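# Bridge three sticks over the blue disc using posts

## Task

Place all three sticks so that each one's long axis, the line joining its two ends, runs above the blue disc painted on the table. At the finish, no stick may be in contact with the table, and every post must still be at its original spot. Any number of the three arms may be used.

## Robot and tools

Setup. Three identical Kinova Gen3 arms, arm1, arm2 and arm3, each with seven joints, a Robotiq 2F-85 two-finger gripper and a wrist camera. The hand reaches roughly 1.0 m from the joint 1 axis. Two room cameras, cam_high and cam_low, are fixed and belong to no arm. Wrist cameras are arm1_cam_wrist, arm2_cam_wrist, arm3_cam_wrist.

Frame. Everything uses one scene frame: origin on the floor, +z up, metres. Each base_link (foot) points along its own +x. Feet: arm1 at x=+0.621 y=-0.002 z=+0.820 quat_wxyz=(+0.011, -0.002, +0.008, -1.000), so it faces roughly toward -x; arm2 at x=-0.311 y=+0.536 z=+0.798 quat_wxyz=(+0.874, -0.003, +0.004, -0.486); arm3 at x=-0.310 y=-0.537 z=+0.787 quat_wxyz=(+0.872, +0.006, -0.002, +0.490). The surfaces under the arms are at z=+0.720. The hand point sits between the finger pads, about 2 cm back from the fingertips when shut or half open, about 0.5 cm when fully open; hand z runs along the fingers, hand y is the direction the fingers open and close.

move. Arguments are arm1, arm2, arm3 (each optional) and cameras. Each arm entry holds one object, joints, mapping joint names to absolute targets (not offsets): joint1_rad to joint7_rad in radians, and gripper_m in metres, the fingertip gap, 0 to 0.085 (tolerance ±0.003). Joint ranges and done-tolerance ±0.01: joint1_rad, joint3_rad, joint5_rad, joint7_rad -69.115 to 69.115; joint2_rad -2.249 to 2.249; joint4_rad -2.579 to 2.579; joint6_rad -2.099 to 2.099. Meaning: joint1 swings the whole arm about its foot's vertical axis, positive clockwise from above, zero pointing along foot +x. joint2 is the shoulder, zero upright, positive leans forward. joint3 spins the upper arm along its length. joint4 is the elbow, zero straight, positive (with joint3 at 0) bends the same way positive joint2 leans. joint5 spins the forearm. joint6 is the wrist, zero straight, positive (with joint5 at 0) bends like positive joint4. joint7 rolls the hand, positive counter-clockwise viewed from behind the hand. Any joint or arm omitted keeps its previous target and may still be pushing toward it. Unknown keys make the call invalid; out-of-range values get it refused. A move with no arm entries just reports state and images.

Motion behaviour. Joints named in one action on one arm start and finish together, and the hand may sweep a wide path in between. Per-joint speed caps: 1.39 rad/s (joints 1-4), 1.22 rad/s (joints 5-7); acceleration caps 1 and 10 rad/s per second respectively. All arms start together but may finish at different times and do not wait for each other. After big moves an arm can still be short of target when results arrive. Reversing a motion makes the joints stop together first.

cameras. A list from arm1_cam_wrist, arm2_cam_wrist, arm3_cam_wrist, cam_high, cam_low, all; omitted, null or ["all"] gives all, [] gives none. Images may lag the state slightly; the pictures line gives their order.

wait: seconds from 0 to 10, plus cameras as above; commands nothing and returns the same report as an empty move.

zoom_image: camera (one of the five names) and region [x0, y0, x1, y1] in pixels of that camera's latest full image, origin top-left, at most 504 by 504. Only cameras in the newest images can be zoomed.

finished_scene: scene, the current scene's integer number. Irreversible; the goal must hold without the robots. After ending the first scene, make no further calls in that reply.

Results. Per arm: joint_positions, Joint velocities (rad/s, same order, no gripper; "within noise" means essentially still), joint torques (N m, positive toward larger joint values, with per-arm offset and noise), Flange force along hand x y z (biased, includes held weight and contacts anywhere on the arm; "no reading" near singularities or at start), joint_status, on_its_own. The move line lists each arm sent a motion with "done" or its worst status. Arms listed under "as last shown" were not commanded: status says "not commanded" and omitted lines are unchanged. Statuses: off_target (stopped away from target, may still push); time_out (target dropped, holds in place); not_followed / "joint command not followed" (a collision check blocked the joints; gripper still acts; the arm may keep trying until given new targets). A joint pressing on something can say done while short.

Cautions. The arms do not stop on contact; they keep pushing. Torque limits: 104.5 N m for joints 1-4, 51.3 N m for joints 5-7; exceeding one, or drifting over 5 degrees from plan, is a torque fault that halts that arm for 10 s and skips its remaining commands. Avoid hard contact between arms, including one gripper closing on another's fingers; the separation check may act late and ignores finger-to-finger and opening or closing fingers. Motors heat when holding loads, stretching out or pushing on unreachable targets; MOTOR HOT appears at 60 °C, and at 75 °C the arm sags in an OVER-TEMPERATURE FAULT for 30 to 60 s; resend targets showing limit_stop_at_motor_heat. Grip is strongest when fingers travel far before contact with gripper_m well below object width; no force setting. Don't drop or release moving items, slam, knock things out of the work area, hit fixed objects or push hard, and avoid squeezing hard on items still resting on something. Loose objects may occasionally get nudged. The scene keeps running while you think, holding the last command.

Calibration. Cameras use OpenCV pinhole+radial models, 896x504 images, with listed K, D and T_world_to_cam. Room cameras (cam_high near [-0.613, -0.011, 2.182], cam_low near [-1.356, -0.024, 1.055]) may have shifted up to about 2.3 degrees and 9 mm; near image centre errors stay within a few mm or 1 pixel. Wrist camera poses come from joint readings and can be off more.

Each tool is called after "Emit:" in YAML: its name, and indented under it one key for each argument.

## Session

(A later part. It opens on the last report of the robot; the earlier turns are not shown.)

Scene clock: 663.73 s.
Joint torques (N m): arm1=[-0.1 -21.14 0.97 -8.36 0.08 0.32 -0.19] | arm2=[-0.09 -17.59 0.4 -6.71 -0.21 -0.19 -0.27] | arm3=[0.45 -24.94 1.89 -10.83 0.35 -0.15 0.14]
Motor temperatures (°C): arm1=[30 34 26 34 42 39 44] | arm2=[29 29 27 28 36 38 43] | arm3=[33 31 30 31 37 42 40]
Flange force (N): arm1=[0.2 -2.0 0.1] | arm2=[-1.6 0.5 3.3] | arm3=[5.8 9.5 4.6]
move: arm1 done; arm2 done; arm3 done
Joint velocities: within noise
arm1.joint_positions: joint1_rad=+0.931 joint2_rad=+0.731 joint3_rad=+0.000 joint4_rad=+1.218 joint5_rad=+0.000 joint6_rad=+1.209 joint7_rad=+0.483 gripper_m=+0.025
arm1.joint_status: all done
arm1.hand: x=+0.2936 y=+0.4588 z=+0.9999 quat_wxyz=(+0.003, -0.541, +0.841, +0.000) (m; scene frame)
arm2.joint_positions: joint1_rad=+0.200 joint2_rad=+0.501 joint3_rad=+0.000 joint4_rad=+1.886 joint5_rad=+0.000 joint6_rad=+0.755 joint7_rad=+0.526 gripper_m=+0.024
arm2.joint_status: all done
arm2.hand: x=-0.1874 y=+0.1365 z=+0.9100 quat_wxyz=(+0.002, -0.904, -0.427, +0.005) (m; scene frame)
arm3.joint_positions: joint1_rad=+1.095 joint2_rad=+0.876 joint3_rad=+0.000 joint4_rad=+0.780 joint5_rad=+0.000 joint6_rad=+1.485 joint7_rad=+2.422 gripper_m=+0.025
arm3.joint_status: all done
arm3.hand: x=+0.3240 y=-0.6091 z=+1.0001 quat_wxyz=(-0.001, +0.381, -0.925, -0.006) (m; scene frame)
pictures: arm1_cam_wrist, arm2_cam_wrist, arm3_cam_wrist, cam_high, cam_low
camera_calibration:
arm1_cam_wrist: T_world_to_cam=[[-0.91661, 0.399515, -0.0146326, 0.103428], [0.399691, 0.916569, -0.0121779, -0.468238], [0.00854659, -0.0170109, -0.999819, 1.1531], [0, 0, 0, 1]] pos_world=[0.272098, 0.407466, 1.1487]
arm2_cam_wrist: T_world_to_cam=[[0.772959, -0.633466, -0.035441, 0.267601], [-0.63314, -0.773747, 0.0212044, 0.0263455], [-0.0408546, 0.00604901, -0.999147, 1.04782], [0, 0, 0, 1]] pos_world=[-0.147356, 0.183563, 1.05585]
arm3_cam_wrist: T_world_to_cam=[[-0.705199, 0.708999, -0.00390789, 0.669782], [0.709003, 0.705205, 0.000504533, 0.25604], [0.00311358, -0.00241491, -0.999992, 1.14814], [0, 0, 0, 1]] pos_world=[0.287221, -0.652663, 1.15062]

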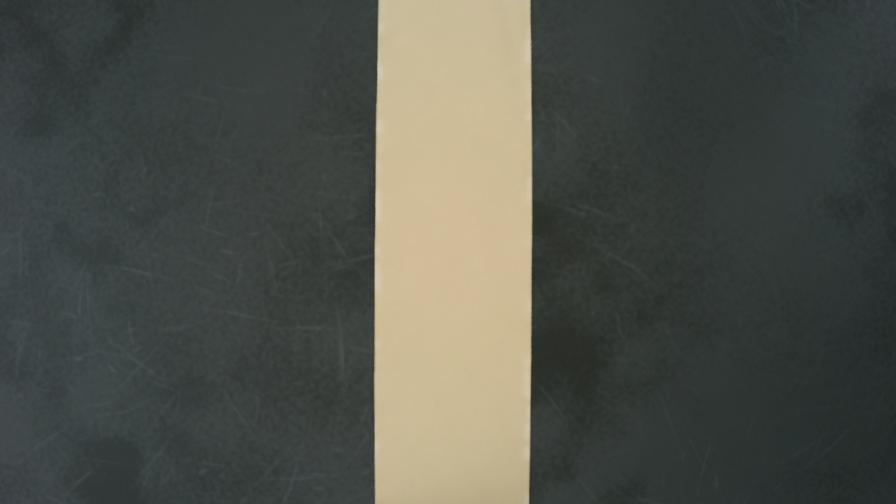

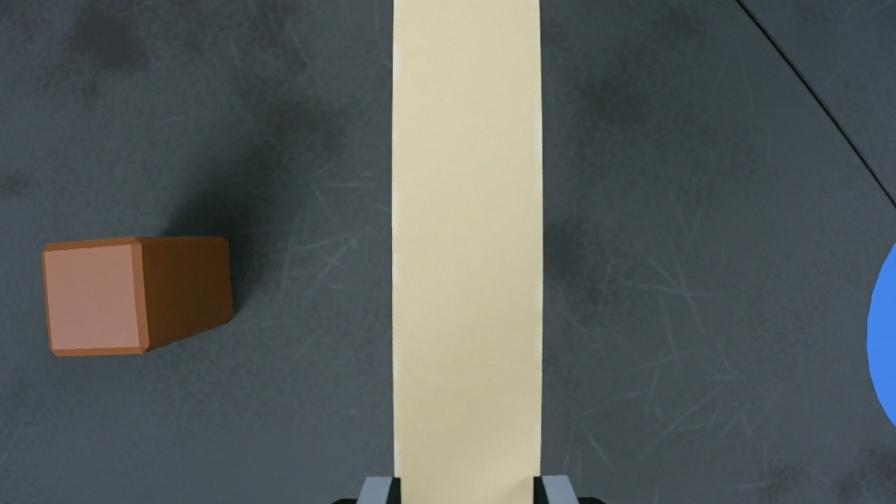

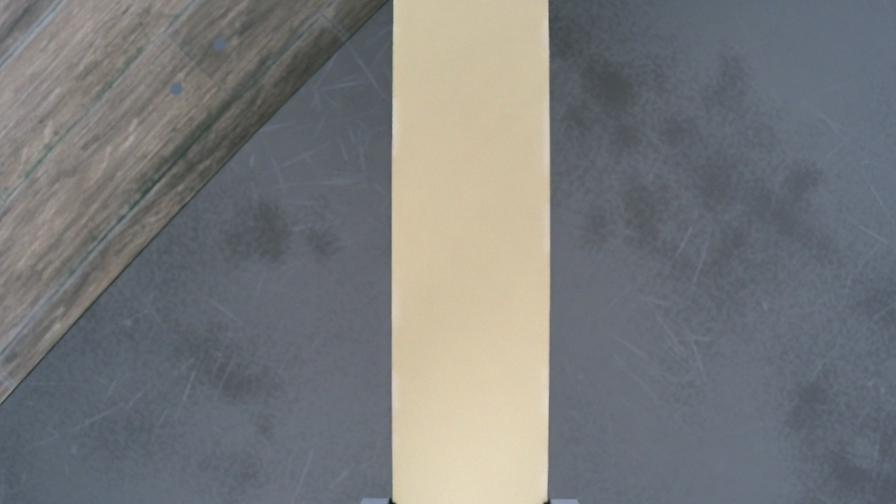

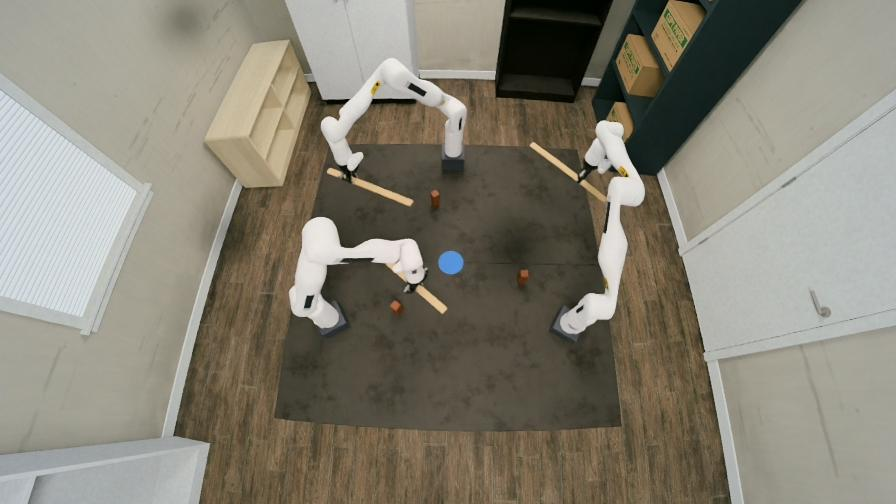

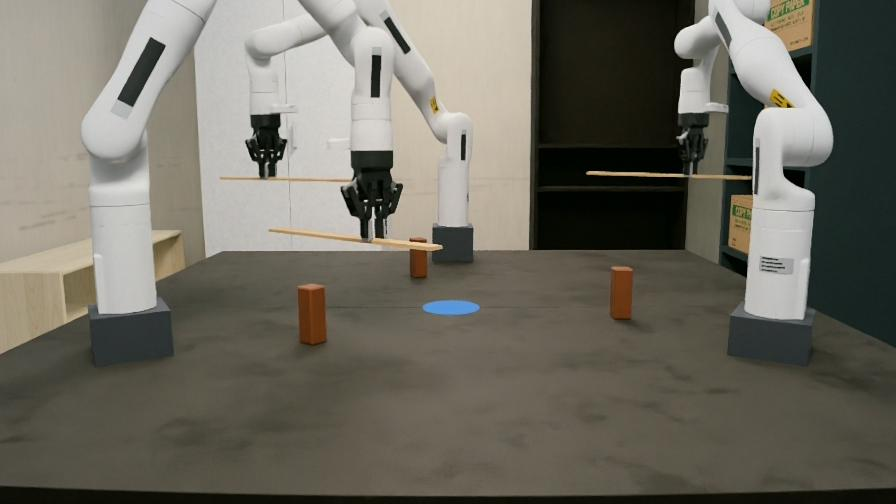

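Emit:
zoom_image:
  camera: "cam_high"
  region: [310, 140, 450, 220]

Emit:
zoom_image:
  camera: "cam_high"
  region: [380, 230, 480, 330]

Emit:
zoom_image:
  camera: "cam_high"
  region: [510, 120, 650, 220]

Scaled by 3.600 from the camera's 896x504 image, which has a finer 1280x720 frame.

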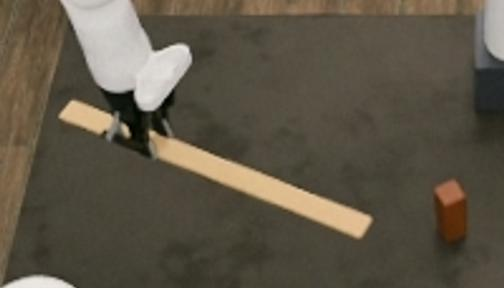

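Scaled by 5.040 from the camera's 896x504 image, which has a finer 1280x720 frame.

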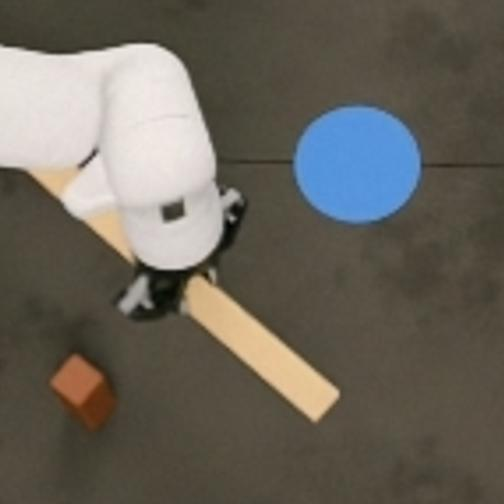

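Scaled by 3.600 from the camera's 896x504 image, which has a finer 1280x720 frame.

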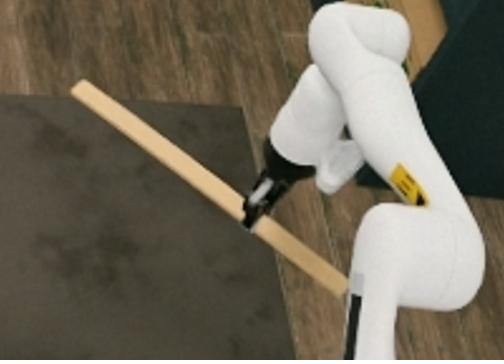

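Emit:
move:
  arm1: {"joints":{"joint1_rad":0.1145,"joint2_rad":0.3092,"joint4_rad":1.9404,"joint6_rad":0.739,"joint7_rad":-1.304}}
  arm2: {"joints":{"joint1_rad":0.1354,"joint2_rad":0.4419,"joint4_rad":2.0835,"joint6_rad":0.4322,"joint7_rad":-1.262}}

Emit:
zoom_image:
  camera: "cam_high"
  region: [360, 160, 560, 330]

Emit:
zoom_image:
  camera: "cam_low"
  region: [270, 150, 520, 350]

Scene clock: 740.00 s.
Joint torques (N m): arm1=[-0.04 -13.37 0.91 -7.57 0.12 -0.3 -0.18] | arm2=[-0.08 -16.23 0.35 -6.46 -0.19 -0.9 -0.24] | arm3=[0.4 -24.8 1.9 -10.84 0.34 -0.17 0.14]
Motor temperatures (°C): arm1=[30 35 26 34 42 39 44] | arm2=[29 29 27 29 36 38 43] | arm3=[33 34 30 32 37 41 40]
Flange force (N): arm1=[-1.2 0.9 0.1] | arm2=[-0.1 1.4 3.9] | arm3=[6.2 9.8 4.6]
move: arm1 done; arm2 done
Joint velocities: within noise
arm1.joint_positions: joint1_rad=+0.115 joint2_rad=+0.309 joint3_rad=+0.000 joint4_rad=+1.940 joint5_rad=+0.000 joint6_rad=+0.739 joint7_rad=-1.304 gripper_m=+0.025
arm1.joint_status: all done
arm1.hand: x=+0.2063 y=+0.0592 z=+1.0036 quat_wxyz=(-0.077, -0.087, +0.993, +0.022) (m; scene frame)
arm2.joint_positions: joint1_rad=+0.135 joint2_rad=+0.442 joint3_rad=+0.000 joint4_rad=+2.084 joint5_rad=+0.000 joint6_rad=+0.432 joint7_rad=-1.262 gripper_m=+0.024
arm2.joint_status: all done
arm2.hand: x=-0.1617 y=+0.1441 z=+0.8987 quat_wxyz=(-0.064, -0.909, +0.407, -0.064) (m; scene frame)
arm3: as last shown
arm3.hand: x=+0.3240 y=-0.6091 z=+1.0002 quat_wxyz=(-0.001, +0.381, -0.925, -0.006) (m; scene frame)
pictures: arm1_cam_wrist, arm2_cam_wrist, arm3_cam_wrist, cam_high, cam_low
camera_calibration:
arm1_cam_wrist: T_world_to_cam=[[-0.186654, 0.981203, 0.0489968, -0.0656467], [0.967381, 0.192262, -0.164953, 0.0121179], [-0.171273, 0.0166093, -0.985084, 1.17106], [0, 0, 0, 1]] pos_world=[0.176595, 0.0426324, 1.15881]
arm2_cam_wrist: T_world_to_cam=[[-0.743453, -0.667776, 0.0367783, -0.0529901], [-0.664509, 0.731366, -0.153402, -0.0164486], [0.07554, -0.138487, -0.987479, 1.06671], [0, 0, 0, 1]] pos_world=[-0.130905, 0.12437, 1.05278]
arm3_cam_wrist: T_world_to_cam=[[-0.705197, 0.709, -0.00390789, 0.669782], [0.709004, 0.705204, 0.000504557, 0.256039], [0.00311359, -0.00241489, -0.999992, 1.14814], [0, 0, 0, 1]] pos_world=[0.287221, -0.652663, 1.15062]

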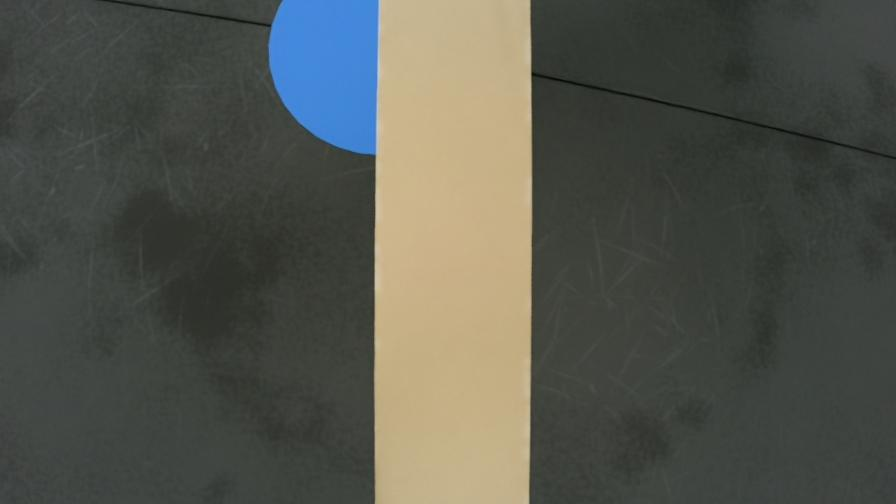

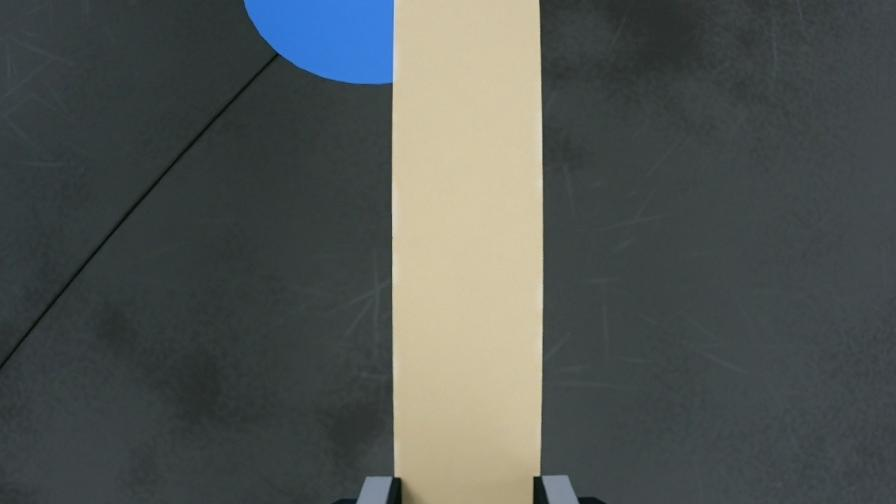

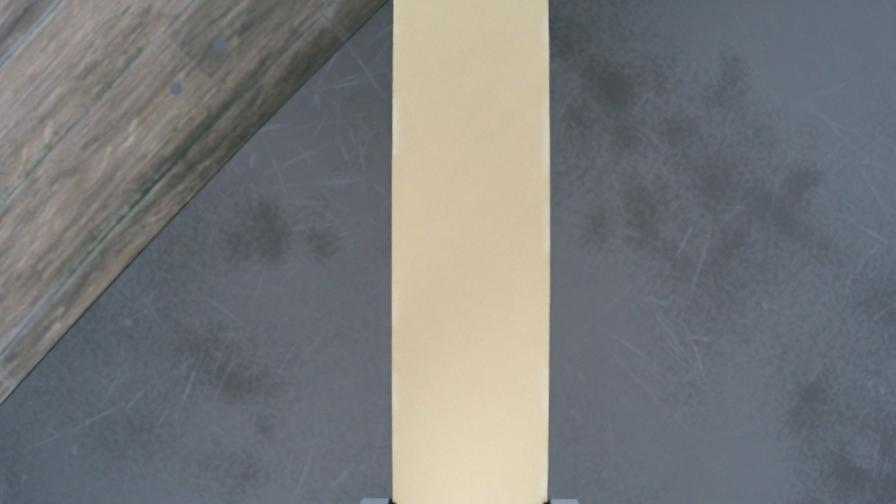

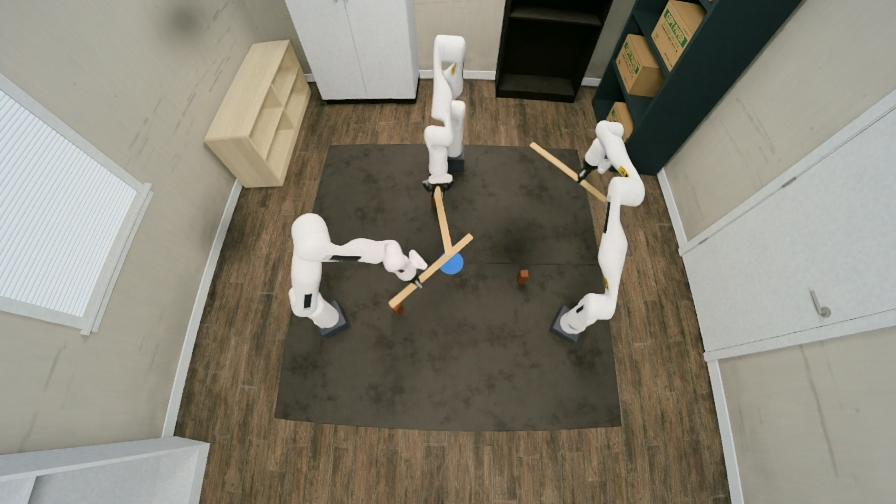

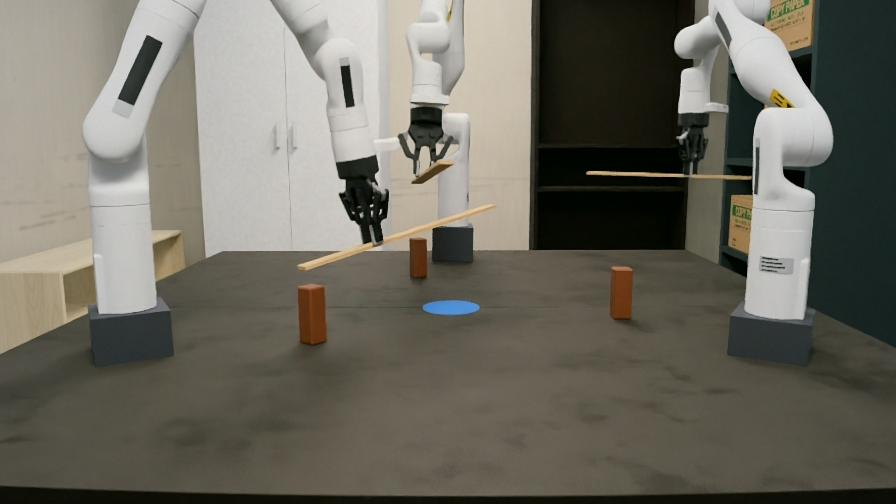

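Scaled by 2.520 from the camera's 896x504 image, which has a finer 1280x720 frame.

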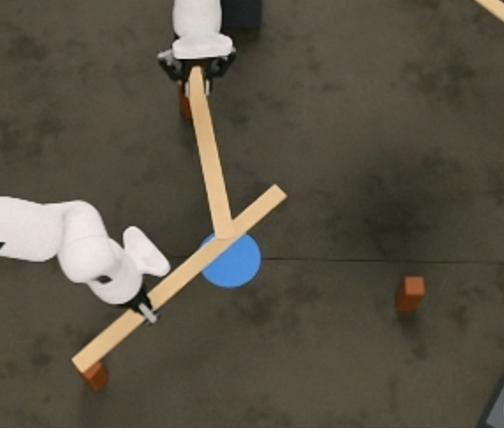

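Scaled by 2.016 from the camera's 896x504 image, which has a finer 1280x720 frame.

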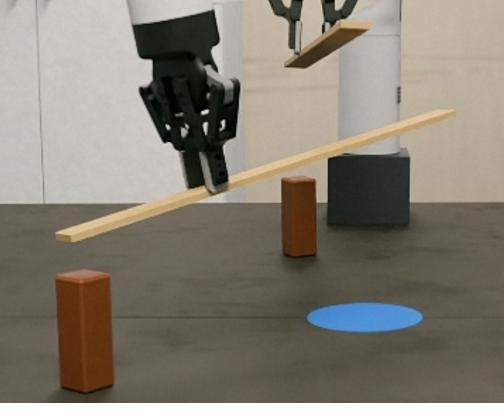

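Emit:
move:
  arm2: {"joints":{"joint2_rad":0.5129,"joint4_rad":2.1124,"joint6_rad":0.3323}}
  cameras: ["cam_low","cam_high"]

Emit:
zoom_image:
  camera: "cam_low"
  region: [270, 220, 400, 350]

Emit:
zoom_image:
  camera: "cam_high"
  region: [370, 220, 490, 330]

Scene clock: 780.97 s.
Joint torques (N m): arm1=[-0.05 -13.37 0.93 -7.57 0.12 -0.28 -0.19] | arm2=[-0.11 -16.73 0.39 -5.66 -0.19 -0.93 -0.27] | arm3=[0.41 -24.8 2 -10.85 0.38 -0.18 0.13]
Motor temperatures (°C): arm1=[30 35 26 34 42 39 44] | arm2=[29 29 27 29 36 38 43] | arm3=[33 35 30 32 37 41 40]
Flange force (N): arm1=[-1.2 1.0 0.1] | arm2=[-0.3 1.6 3.9] | arm3=[6.2 9.9 4.6]
move: arm2 done
Joint velocities: within noise
arm1, arm3: as last shown
arm2.joint_positions: joint1_rad=+0.135 joint2_rad=+0.513 joint3_rad=+0.000 joint4_rad=+2.112 joint5_rad=+0.000 joint6_rad=+0.332 joint7_rad=-1.262 gripper_m=+0.024
arm2.joint_status: all done
arm2.hand: x=-0.1620 y=+0.1441 z=+0.8682 quat_wxyz=(-0.064, -0.909, +0.407, -0.064) (m; scene frame)
pictures: cam_high, cam_low

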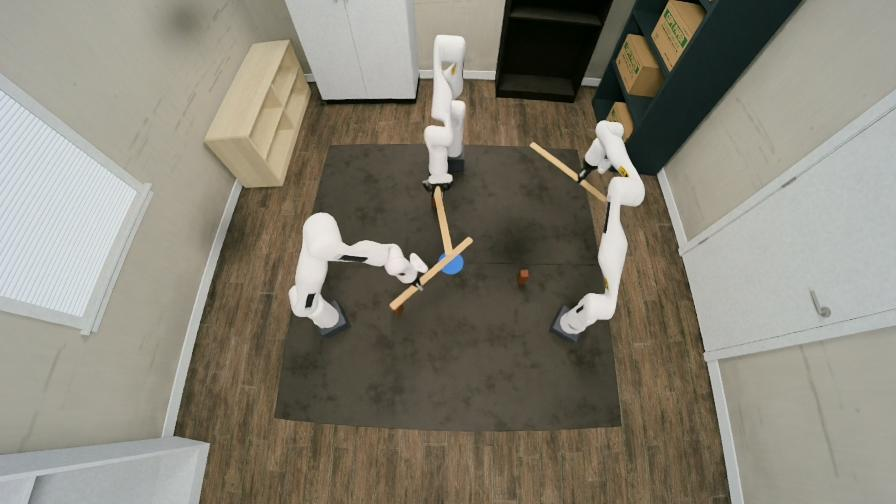

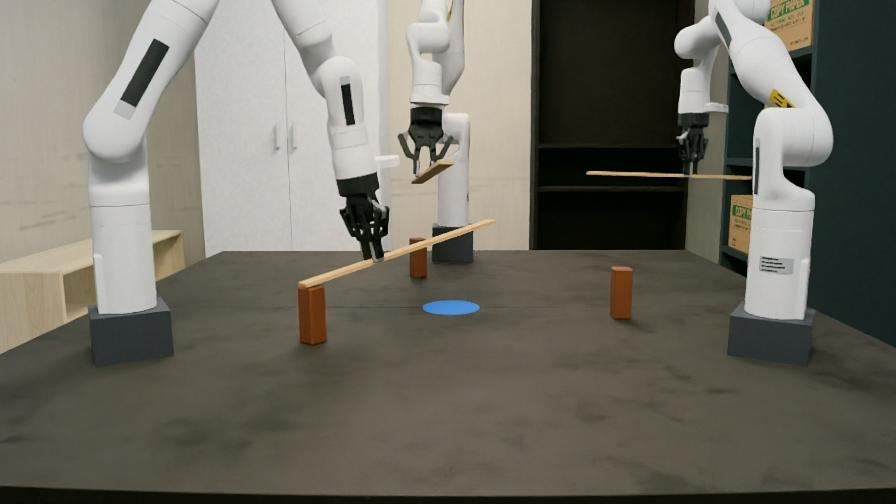

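Scaled by 3.877 from the camera's 896x504 image, which has a finer 1280x720 frame.

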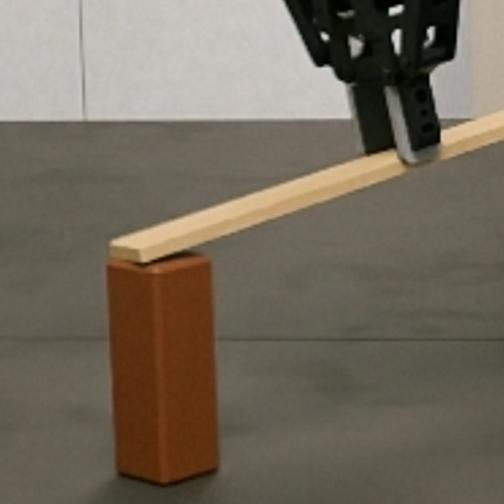

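Scaled by 4.200 from the camera's 896x504 image, which has a finer 1280x720 frame.

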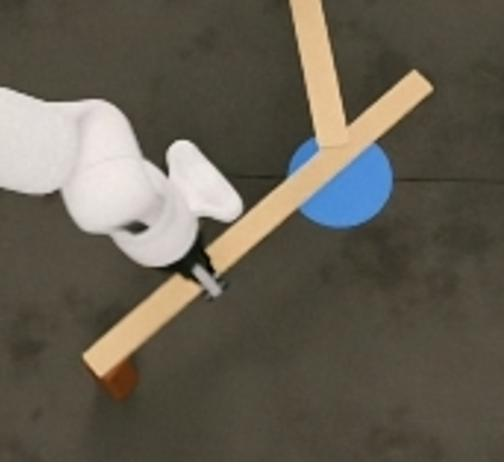

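Emit:
move:
  arm2: {"joints":{"joint2_rad":0.5323,"joint4_rad":2.1186,"joint6_rad":0.3067}}
  cameras: ["cam_low"]

Emit:
zoom_image:
  camera: "cam_low"
  region: [270, 220, 400, 350]

Scene clock: 791.17 s.
Joint torques (N m): arm1=[-0.04 -13.35 0.91 -7.56 0.14 -0.28 -0.18] | arm2=[-0.08 -16.46 0.43 -5.3 -0.21 -0.97 -0.31] | arm3=[0.43 -24.81 1.92 -10.78 0.31 -0.16 0.17]
Motor temperatures (°C): arm1=[30 35 26 34 42 39 44] | arm2=[29 29 27 29 36 38 43] | arm3=[33 35 30 32 37 41 40]
Flange force (N): arm1=[-1.2 0.9 0.1] | arm2=[-0.2 1.7 2.7] | arm3=[5.8 9.6 4.4]
move: arm2 done
Joint velocities: within noise
arm1, arm3: as last shown
arm2.joint_positions: joint1_rad=+0.135 joint2_rad=+0.532 joint3_rad=+0.000 joint4_rad=+2.119 joint5_rad=+0.000 joint6_rad=+0.307 joint7_rad=-1.262 gripper_m=+0.024
arm2.joint_status: all done
arm2.hand: x=-0.1621 y=+0.1441 z=+0.8602 quat_wxyz=(-0.064, -0.909, +0.407, -0.064) (m; scene frame)
pictures: cam_low

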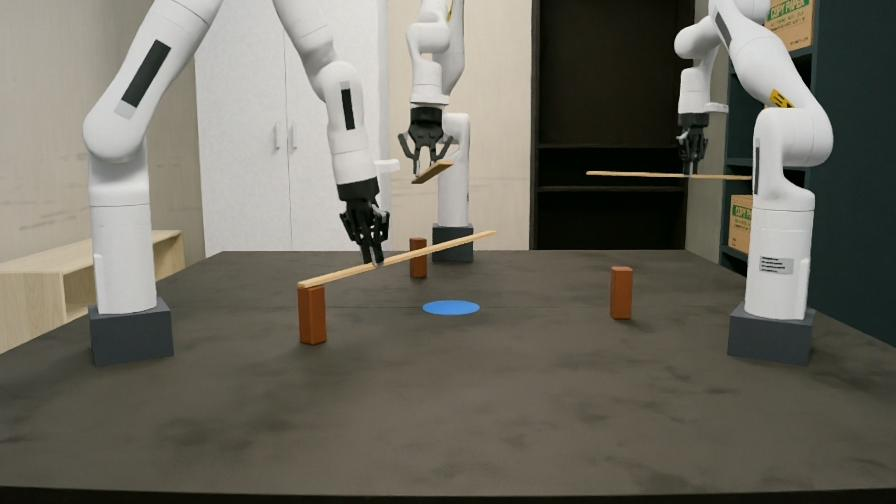

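Scaled by 3.877 from the camera's 896x504 image, which has a finer 1280x720 frame.

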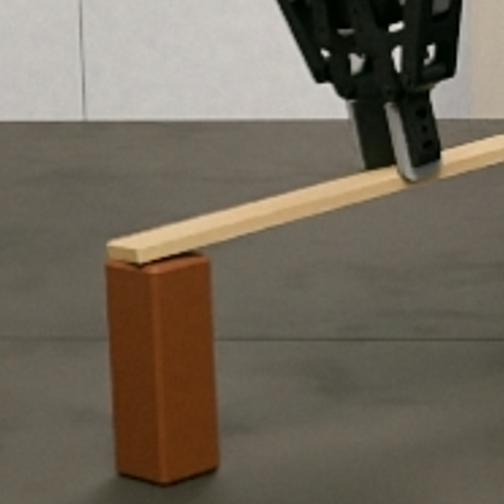

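Emit:
move:
  arm2: {"joints":{"joint2_rad":0.4925,"joint4_rad":2.1892,"joint6_rad":0.1999}}
  cameras: ["cam_low"]

Emit:
move:
  arm1: {"joints":{"joint1_rad":0.1274,"joint2_rad":0.5426,"joint4_rad":2.0961,"joint6_rad":0.3499,"joint7_rad":-1.288}}
  cameras: ["cam_low","cam_high","arm1_cam_wrist"]

Emit:
zoom_image:
  camera: "cam_low"
  region: [270, 150, 520, 350]

Emit:
zoom_image:
  camera: "cam_high"
  region: [370, 170, 490, 330]

Scene clock: 871.50 s.
Joint torques (N m): arm1=[-0.05 -13.34 0.93 -7.57 0.15 -0.29 -0.17] | arm2=[-0.07 -15.79 0.42 -5.47 -0.19 -1.31 -0.28] | arm3=[0.44 -24.82 1.88 -10.79 0.36 -0.14 0.12]
Motor temperatures (°C): arm1=[30 34 26 34 41 39 44] | arm2=[29 29 27 29 36 37 43] | arm3=[33 36 30 32 36 41 39]
Flange force (N): arm1=[-1.2 0.9 0.0] | arm2=[-0.7 1.6 2.7] | arm3=[6.0 9.6 4.5]
move: arm2 done
Joint velocities: within noise
arm1, arm3: as last shown
arm2.joint_positions: joint1_rad=+0.135 joint2_rad=+0.492 joint3_rad=+0.000 joint4_rad=+2.189 joint5_rad=+0.000 joint6_rad=+0.200 joint7_rad=-1.262 gripper_m=+0.024
arm2.joint_status: all done
arm2.hand: x=-0.1620 y=+0.1442 z=+0.8692 quat_wxyz=(-0.089, -0.905, +0.405, -0.092) (m; scene frame)
pictures: cam_low

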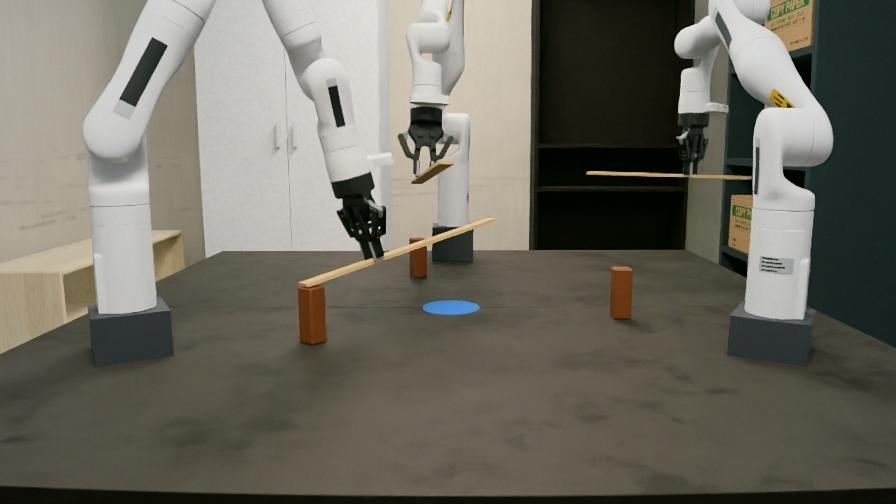

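Scene clock: 872.77 s.
Joint torques (N m): arm1=[-0.02 -14.91 1.02 -4.96 0.13 -0.3 -0.2] | arm2=[-0.09 -15.79 0.4 -5.42 -0.2 -1.29 -0.24] | arm3=[0.4 -24.81 1.91 -10.87 0.36 -0.16 0.15]
Motor temperatures (°C): arm1=[30 34 26 34 41 39 44] | arm2=[29 29 27 29 36 37 43] | arm3=[33 36 30 32 36 41 39]
Flange force (N): arm1=[-1.6 1.6 -0.5] | arm2=[-0.6 1.6 2.7] | arm3=[6.3 10.0 4.7]
move: arm1 done
Joint velocities: within noise
arm1.joint_positions: joint1_rad=+0.127 joint2_rad=+0.543 joint3_rad=+0.000 joint4_rad=+2.096 joint5_rad=+0.000 joint6_rad=+0.350 joint7_rad=-1.288 gripper_m=+0.025
arm1.joint_status: all done
arm1.hand: x=+0.2105 y=+0.0660 z=+0.8852 quat_wxyz=(-0.077, -0.088, +0.993, +0.023) (m; scene frame)
arm2, arm3: as last shown
pictures: arm1_cam_wrist, cam_high, cam_low
camera_calibration:
arm1_cam_wrist: T_world_to_cam=[[-0.189502, 0.980537, 0.0513368, -0.0672247], [0.966862, 0.195458, -0.164237, -0.0135411], [-0.171074, 0.0185124, -0.985084, 1.05481], [0, 0, 0, 1]] pos_world=[0.180803, 0.0490359, 1.0403]

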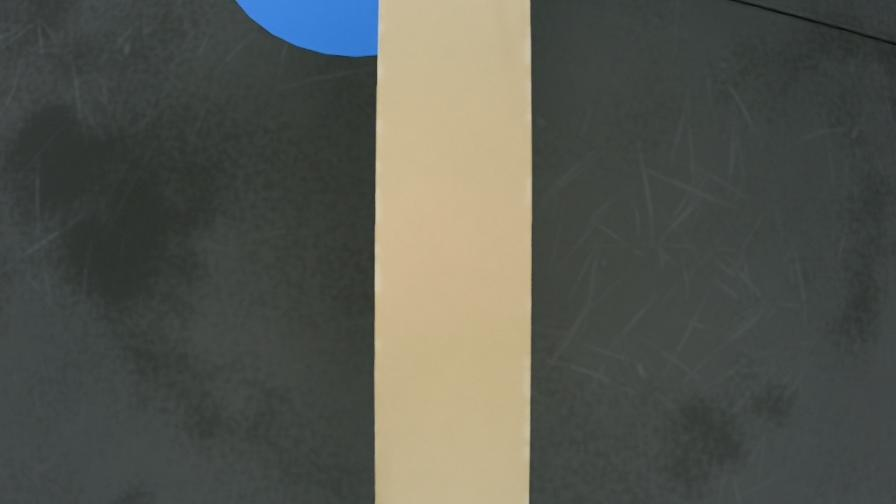

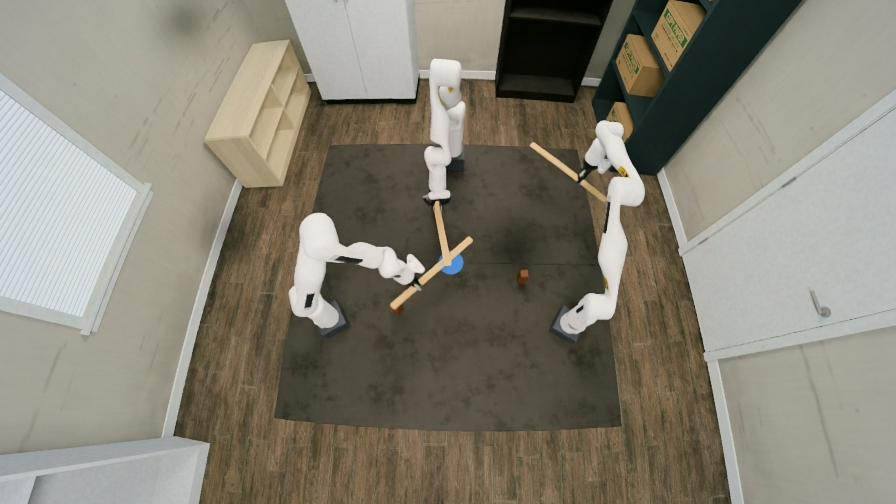

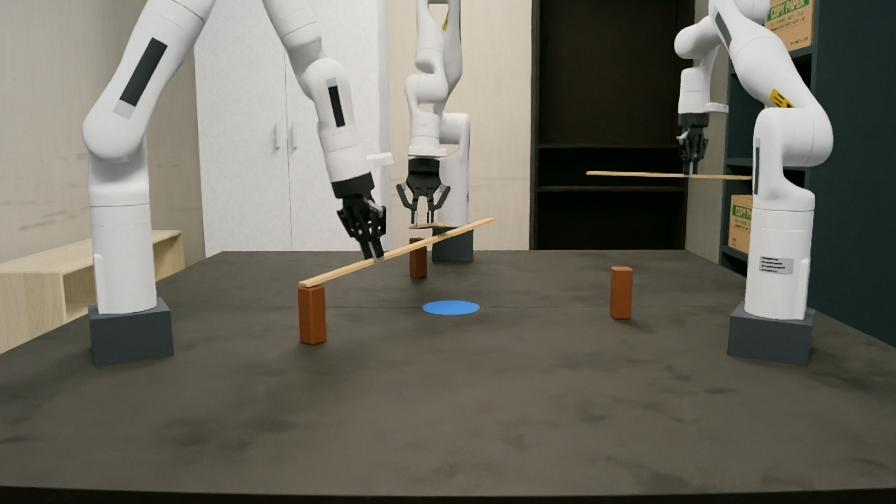

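Scaled by 2.016 from the camera's 896x504 image, which has a finer 1280x720 frame.

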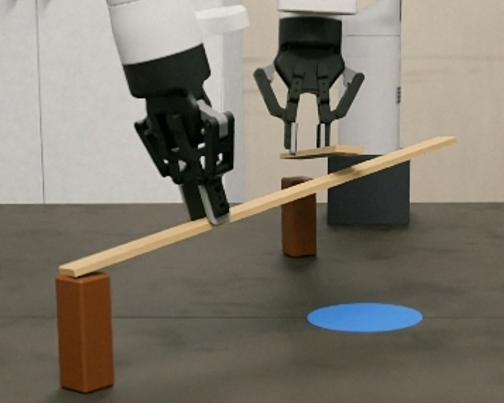

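Scaled by 3.150 from the camera's 896x504 image, which has a finer 1280x720 frame.

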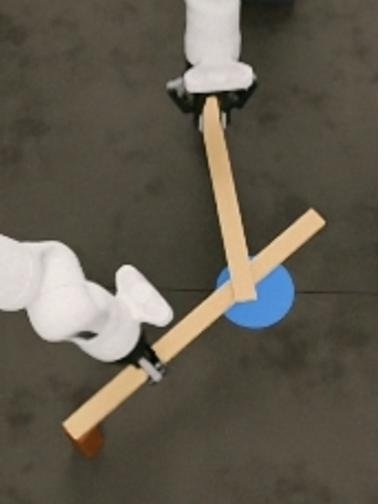

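Emit:
move:
  arm1: {"joints":{"joint2_rad":0.5841,"joint4_rad":2.1075,"joint6_rad":0.297}}
  cameras: ["cam_low","cam_high"]

Emit:
zoom_image:
  camera: "cam_low"
  region: [380, 190, 500, 290]

Emit:
zoom_image:
  camera: "cam_high"
  region: [390, 180, 490, 300]

Scene clock: 890.23 s.
Joint torques (N m): arm1=[-0.1 -14.86 0.95 -4.31 0.14 -0.14 -0.13] | arm2=[-0.13 -16.24 0.38 -5.5 -0.18 -1.3 -0.24] | arm3=[0.48 -24.84 1.95 -10.89 0.35 -0.17 0.12]
Motor temperatures (°C): arm1=[30 34 26 34 41 39 44] | arm2=[29 29 27 28 36 37 43] | arm3=[33 36 30 32 36 41 39]
Flange force (N): arm1=[-1.5 1.6 -1.0] | arm2=[-0.6 1.7 4.0] | arm3=[6.3 10.0 4.7]
move: arm1 done
Joint velocities: within noise
arm1.joint_positions: joint1_rad=+0.127 joint2_rad=+0.584 joint3_rad=+0.000 joint4_rad=+2.107 joint5_rad=+0.000 joint6_rad=+0.297 joint7_rad=-1.288 gripper_m=+0.025
arm1.joint_status: all done
arm1.hand: x=+0.2104 y=+0.0663 z=+0.8682 quat_wxyz=(-0.077, -0.088, +0.993, +0.023) (m; scene frame)
arm2, arm3: as last shown
pictures: cam_high, cam_low

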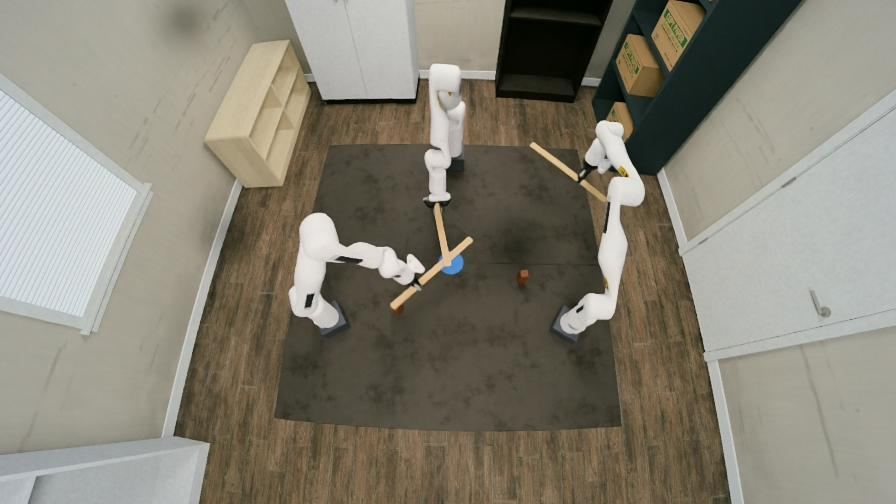

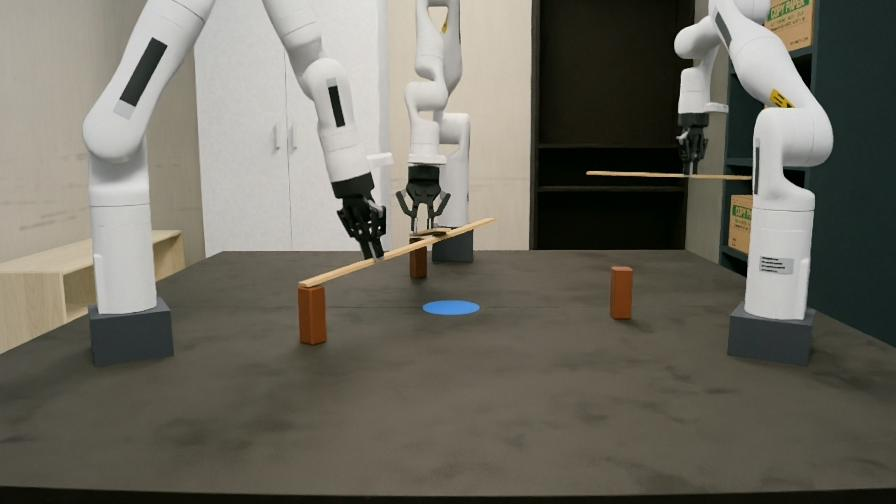

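Scaled by 4.200 from the camera's 896x504 image, which has a finer 1280x720 frame.

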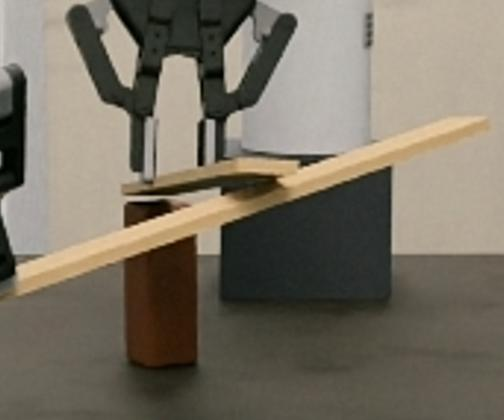

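Scaled by 4.200 from the camera's 896x504 image, which has a finer 1280x720 frame.

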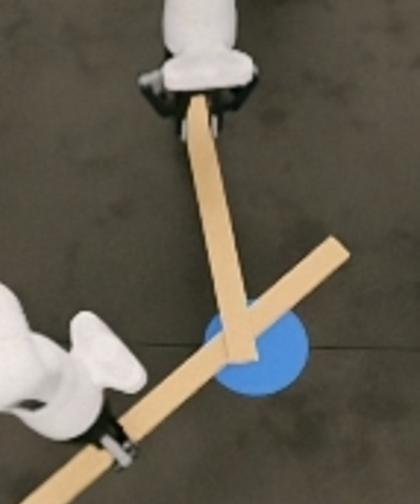

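Emit:
move:
  arm1: {"joints":{"joint2_rad":0.6072,"joint4_rad":2.0878,"joint6_rad":0.3166}}
  cameras: ["cam_low","cam_high"]

Emit:
zoom_image:
  camera: "cam_low"
  region: [380, 190, 500, 290]

Scene clock: 904.73 s.
Joint torques (N m): arm1=[-0.01 -14.55 1.02 -4.1 0.09 -0.15 -0.2] | arm2=[-0.22 -16.7 0.15 -5.9 -0.21 -1.41 -0.24] | arm3=[0.38 -24.85 1.89 -10.9 0.37 -0.15 0.14]
Motor temperatures (°C): arm1=[30 34 26 34 41 39 44] | arm2=[29 29 27 28 36 37 43] | arm3=[33 36 30 32 36 41 39]
Flange force (N): arm1=[-1.4 1.4 -2.8] | arm2=[-1.3 1.4 5.0] | arm3=[6.4 10.0 4.8]
move: arm1 done
Joint velocities: within noise
arm1.joint_positions: joint1_rad=+0.127 joint2_rad=+0.607 joint3_rad=+0.000 joint4_rad=+2.088 joint5_rad=+0.000 joint6_rad=+0.317 joint7_rad=-1.288 gripper_m=+0.025
arm1.joint_status: all done
arm1.hand: x=+0.2104 y=+0.0664 z=+0.8613 quat_wxyz=(-0.065, -0.088, +0.994, +0.021) (m; scene frame)
arm2, arm3: as last shown
pictures: cam_high, cam_low

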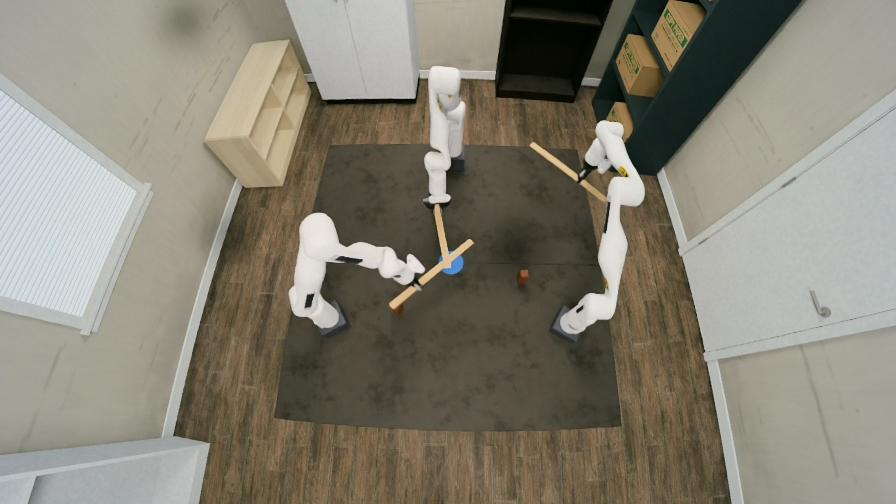

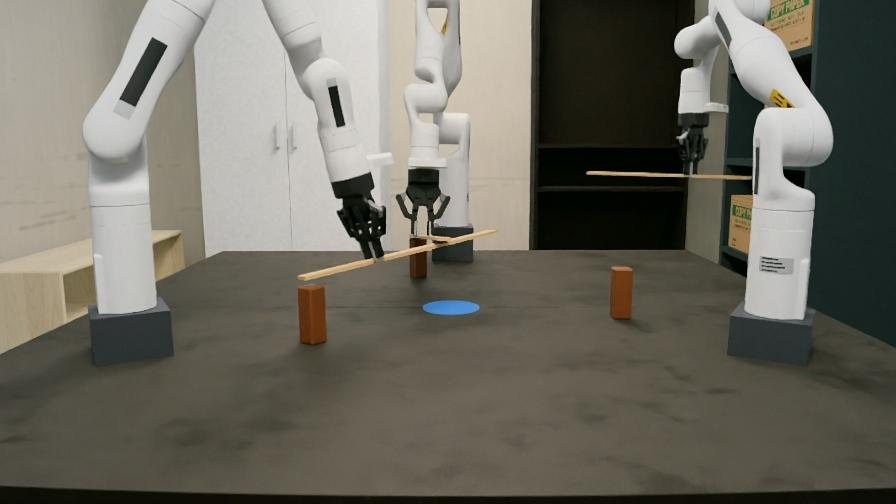

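Scaled by 4.200 from the camera's 896x504 image, which has a finer 1280x720 frame.

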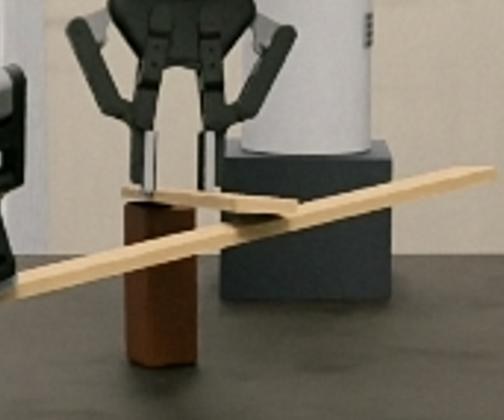

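Emit:
move:
  arm1: {"joints":{"gripper_m":0.05}}
  cameras: ["cam_low","cam_high"]

Emit:
zoom_image:
  camera: "cam_low"
  region: [380, 190, 500, 290]

Emit:
zoom_image:
  camera: "cam_high"
  region: [370, 180, 490, 320]

Scene clock: 925.17 s.
Joint torques (N m): arm1=[-0.01 -15.26 1.03 -4.28 0.14 -0.17 -0.18] | arm2=[0.01 -15.99 0.43 -5.4 -0.21 -1.15 -0.28] | arm3=[0.45 -24.85 1.95 -10.88 0.34 -0.2 0.14]
Motor temperatures (°C): arm1=[30 34 26 34 41 39 44] | arm2=[29 29 27 28 36 37 43] | arm3=[33 36 30 32 36 41 39]
Flange force (N): arm1=[-1.4 1.4 -1.0] | arm2=[-0.7 1.3 3.7] | arm3=[6.1 9.9 4.6]
move: arm1 done
Joint velocities: within noise
arm1.joint_positions: joint1_rad=+0.127 joint2_rad=+0.607 joint3_rad=+0.000 joint4_rad=+2.088 joint5_rad=+0.000 joint6_rad=+0.317 joint7_rad=-1.288 gripper_m=+0.050
arm1.joint_status: all done
arm1.hand: x=+0.2104 y=+0.0664 z=+0.8613 quat_wxyz=(-0.065, -0.088, +0.994, +0.021) (m; scene frame)
arm2: as last shown
arm3.joint_positions: joint1_rad=+1.095 joint2_rad=+0.876 joint3_rad=+0.000 joint4_rad=+0.780 joint5_rad=+0.000 joint6_rad=+1.485 joint7_rad=+2.422 gripper_m=+0.025
arm3.joint_status: not commanded
arm3.hand: x=+0.3240 y=-0.6091 z=+1.0002 quat_wxyz=(-0.001, +0.381, -0.925, -0.006) (m; scene frame)
pictures: cam_high, cam_low

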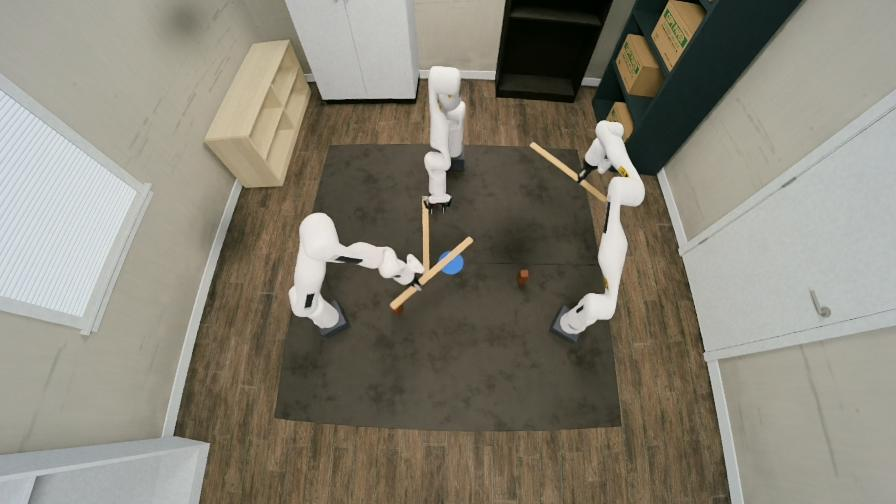

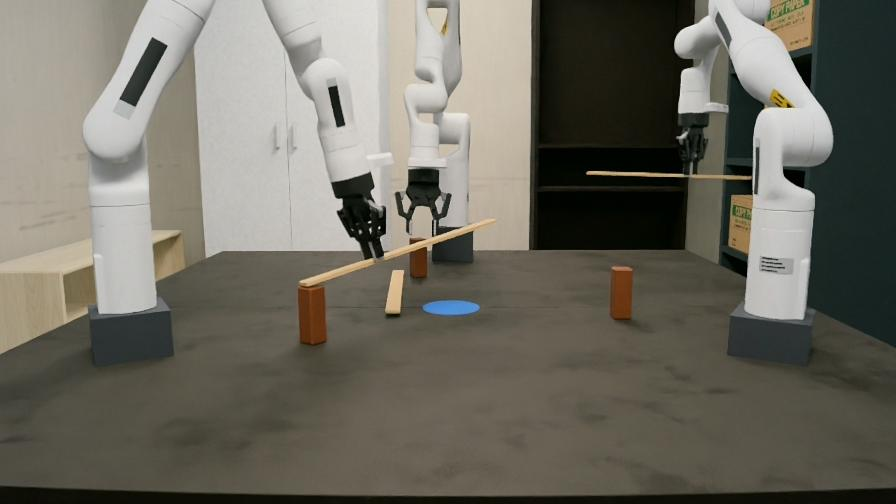

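Scaled by 4.200 from the camera's 896x504 image, which has a finer 1280x720 frame.

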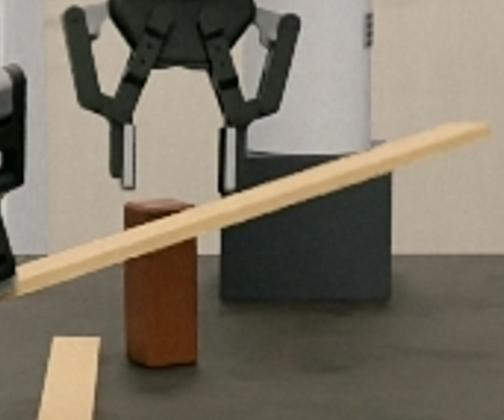

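Scaled by 3.600 from the camera's 896x504 image, which has a finer 1280x720 frame.

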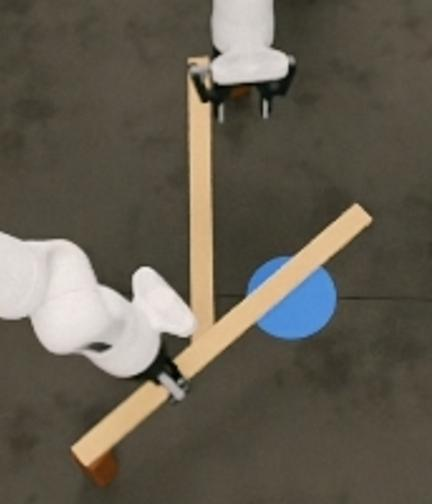

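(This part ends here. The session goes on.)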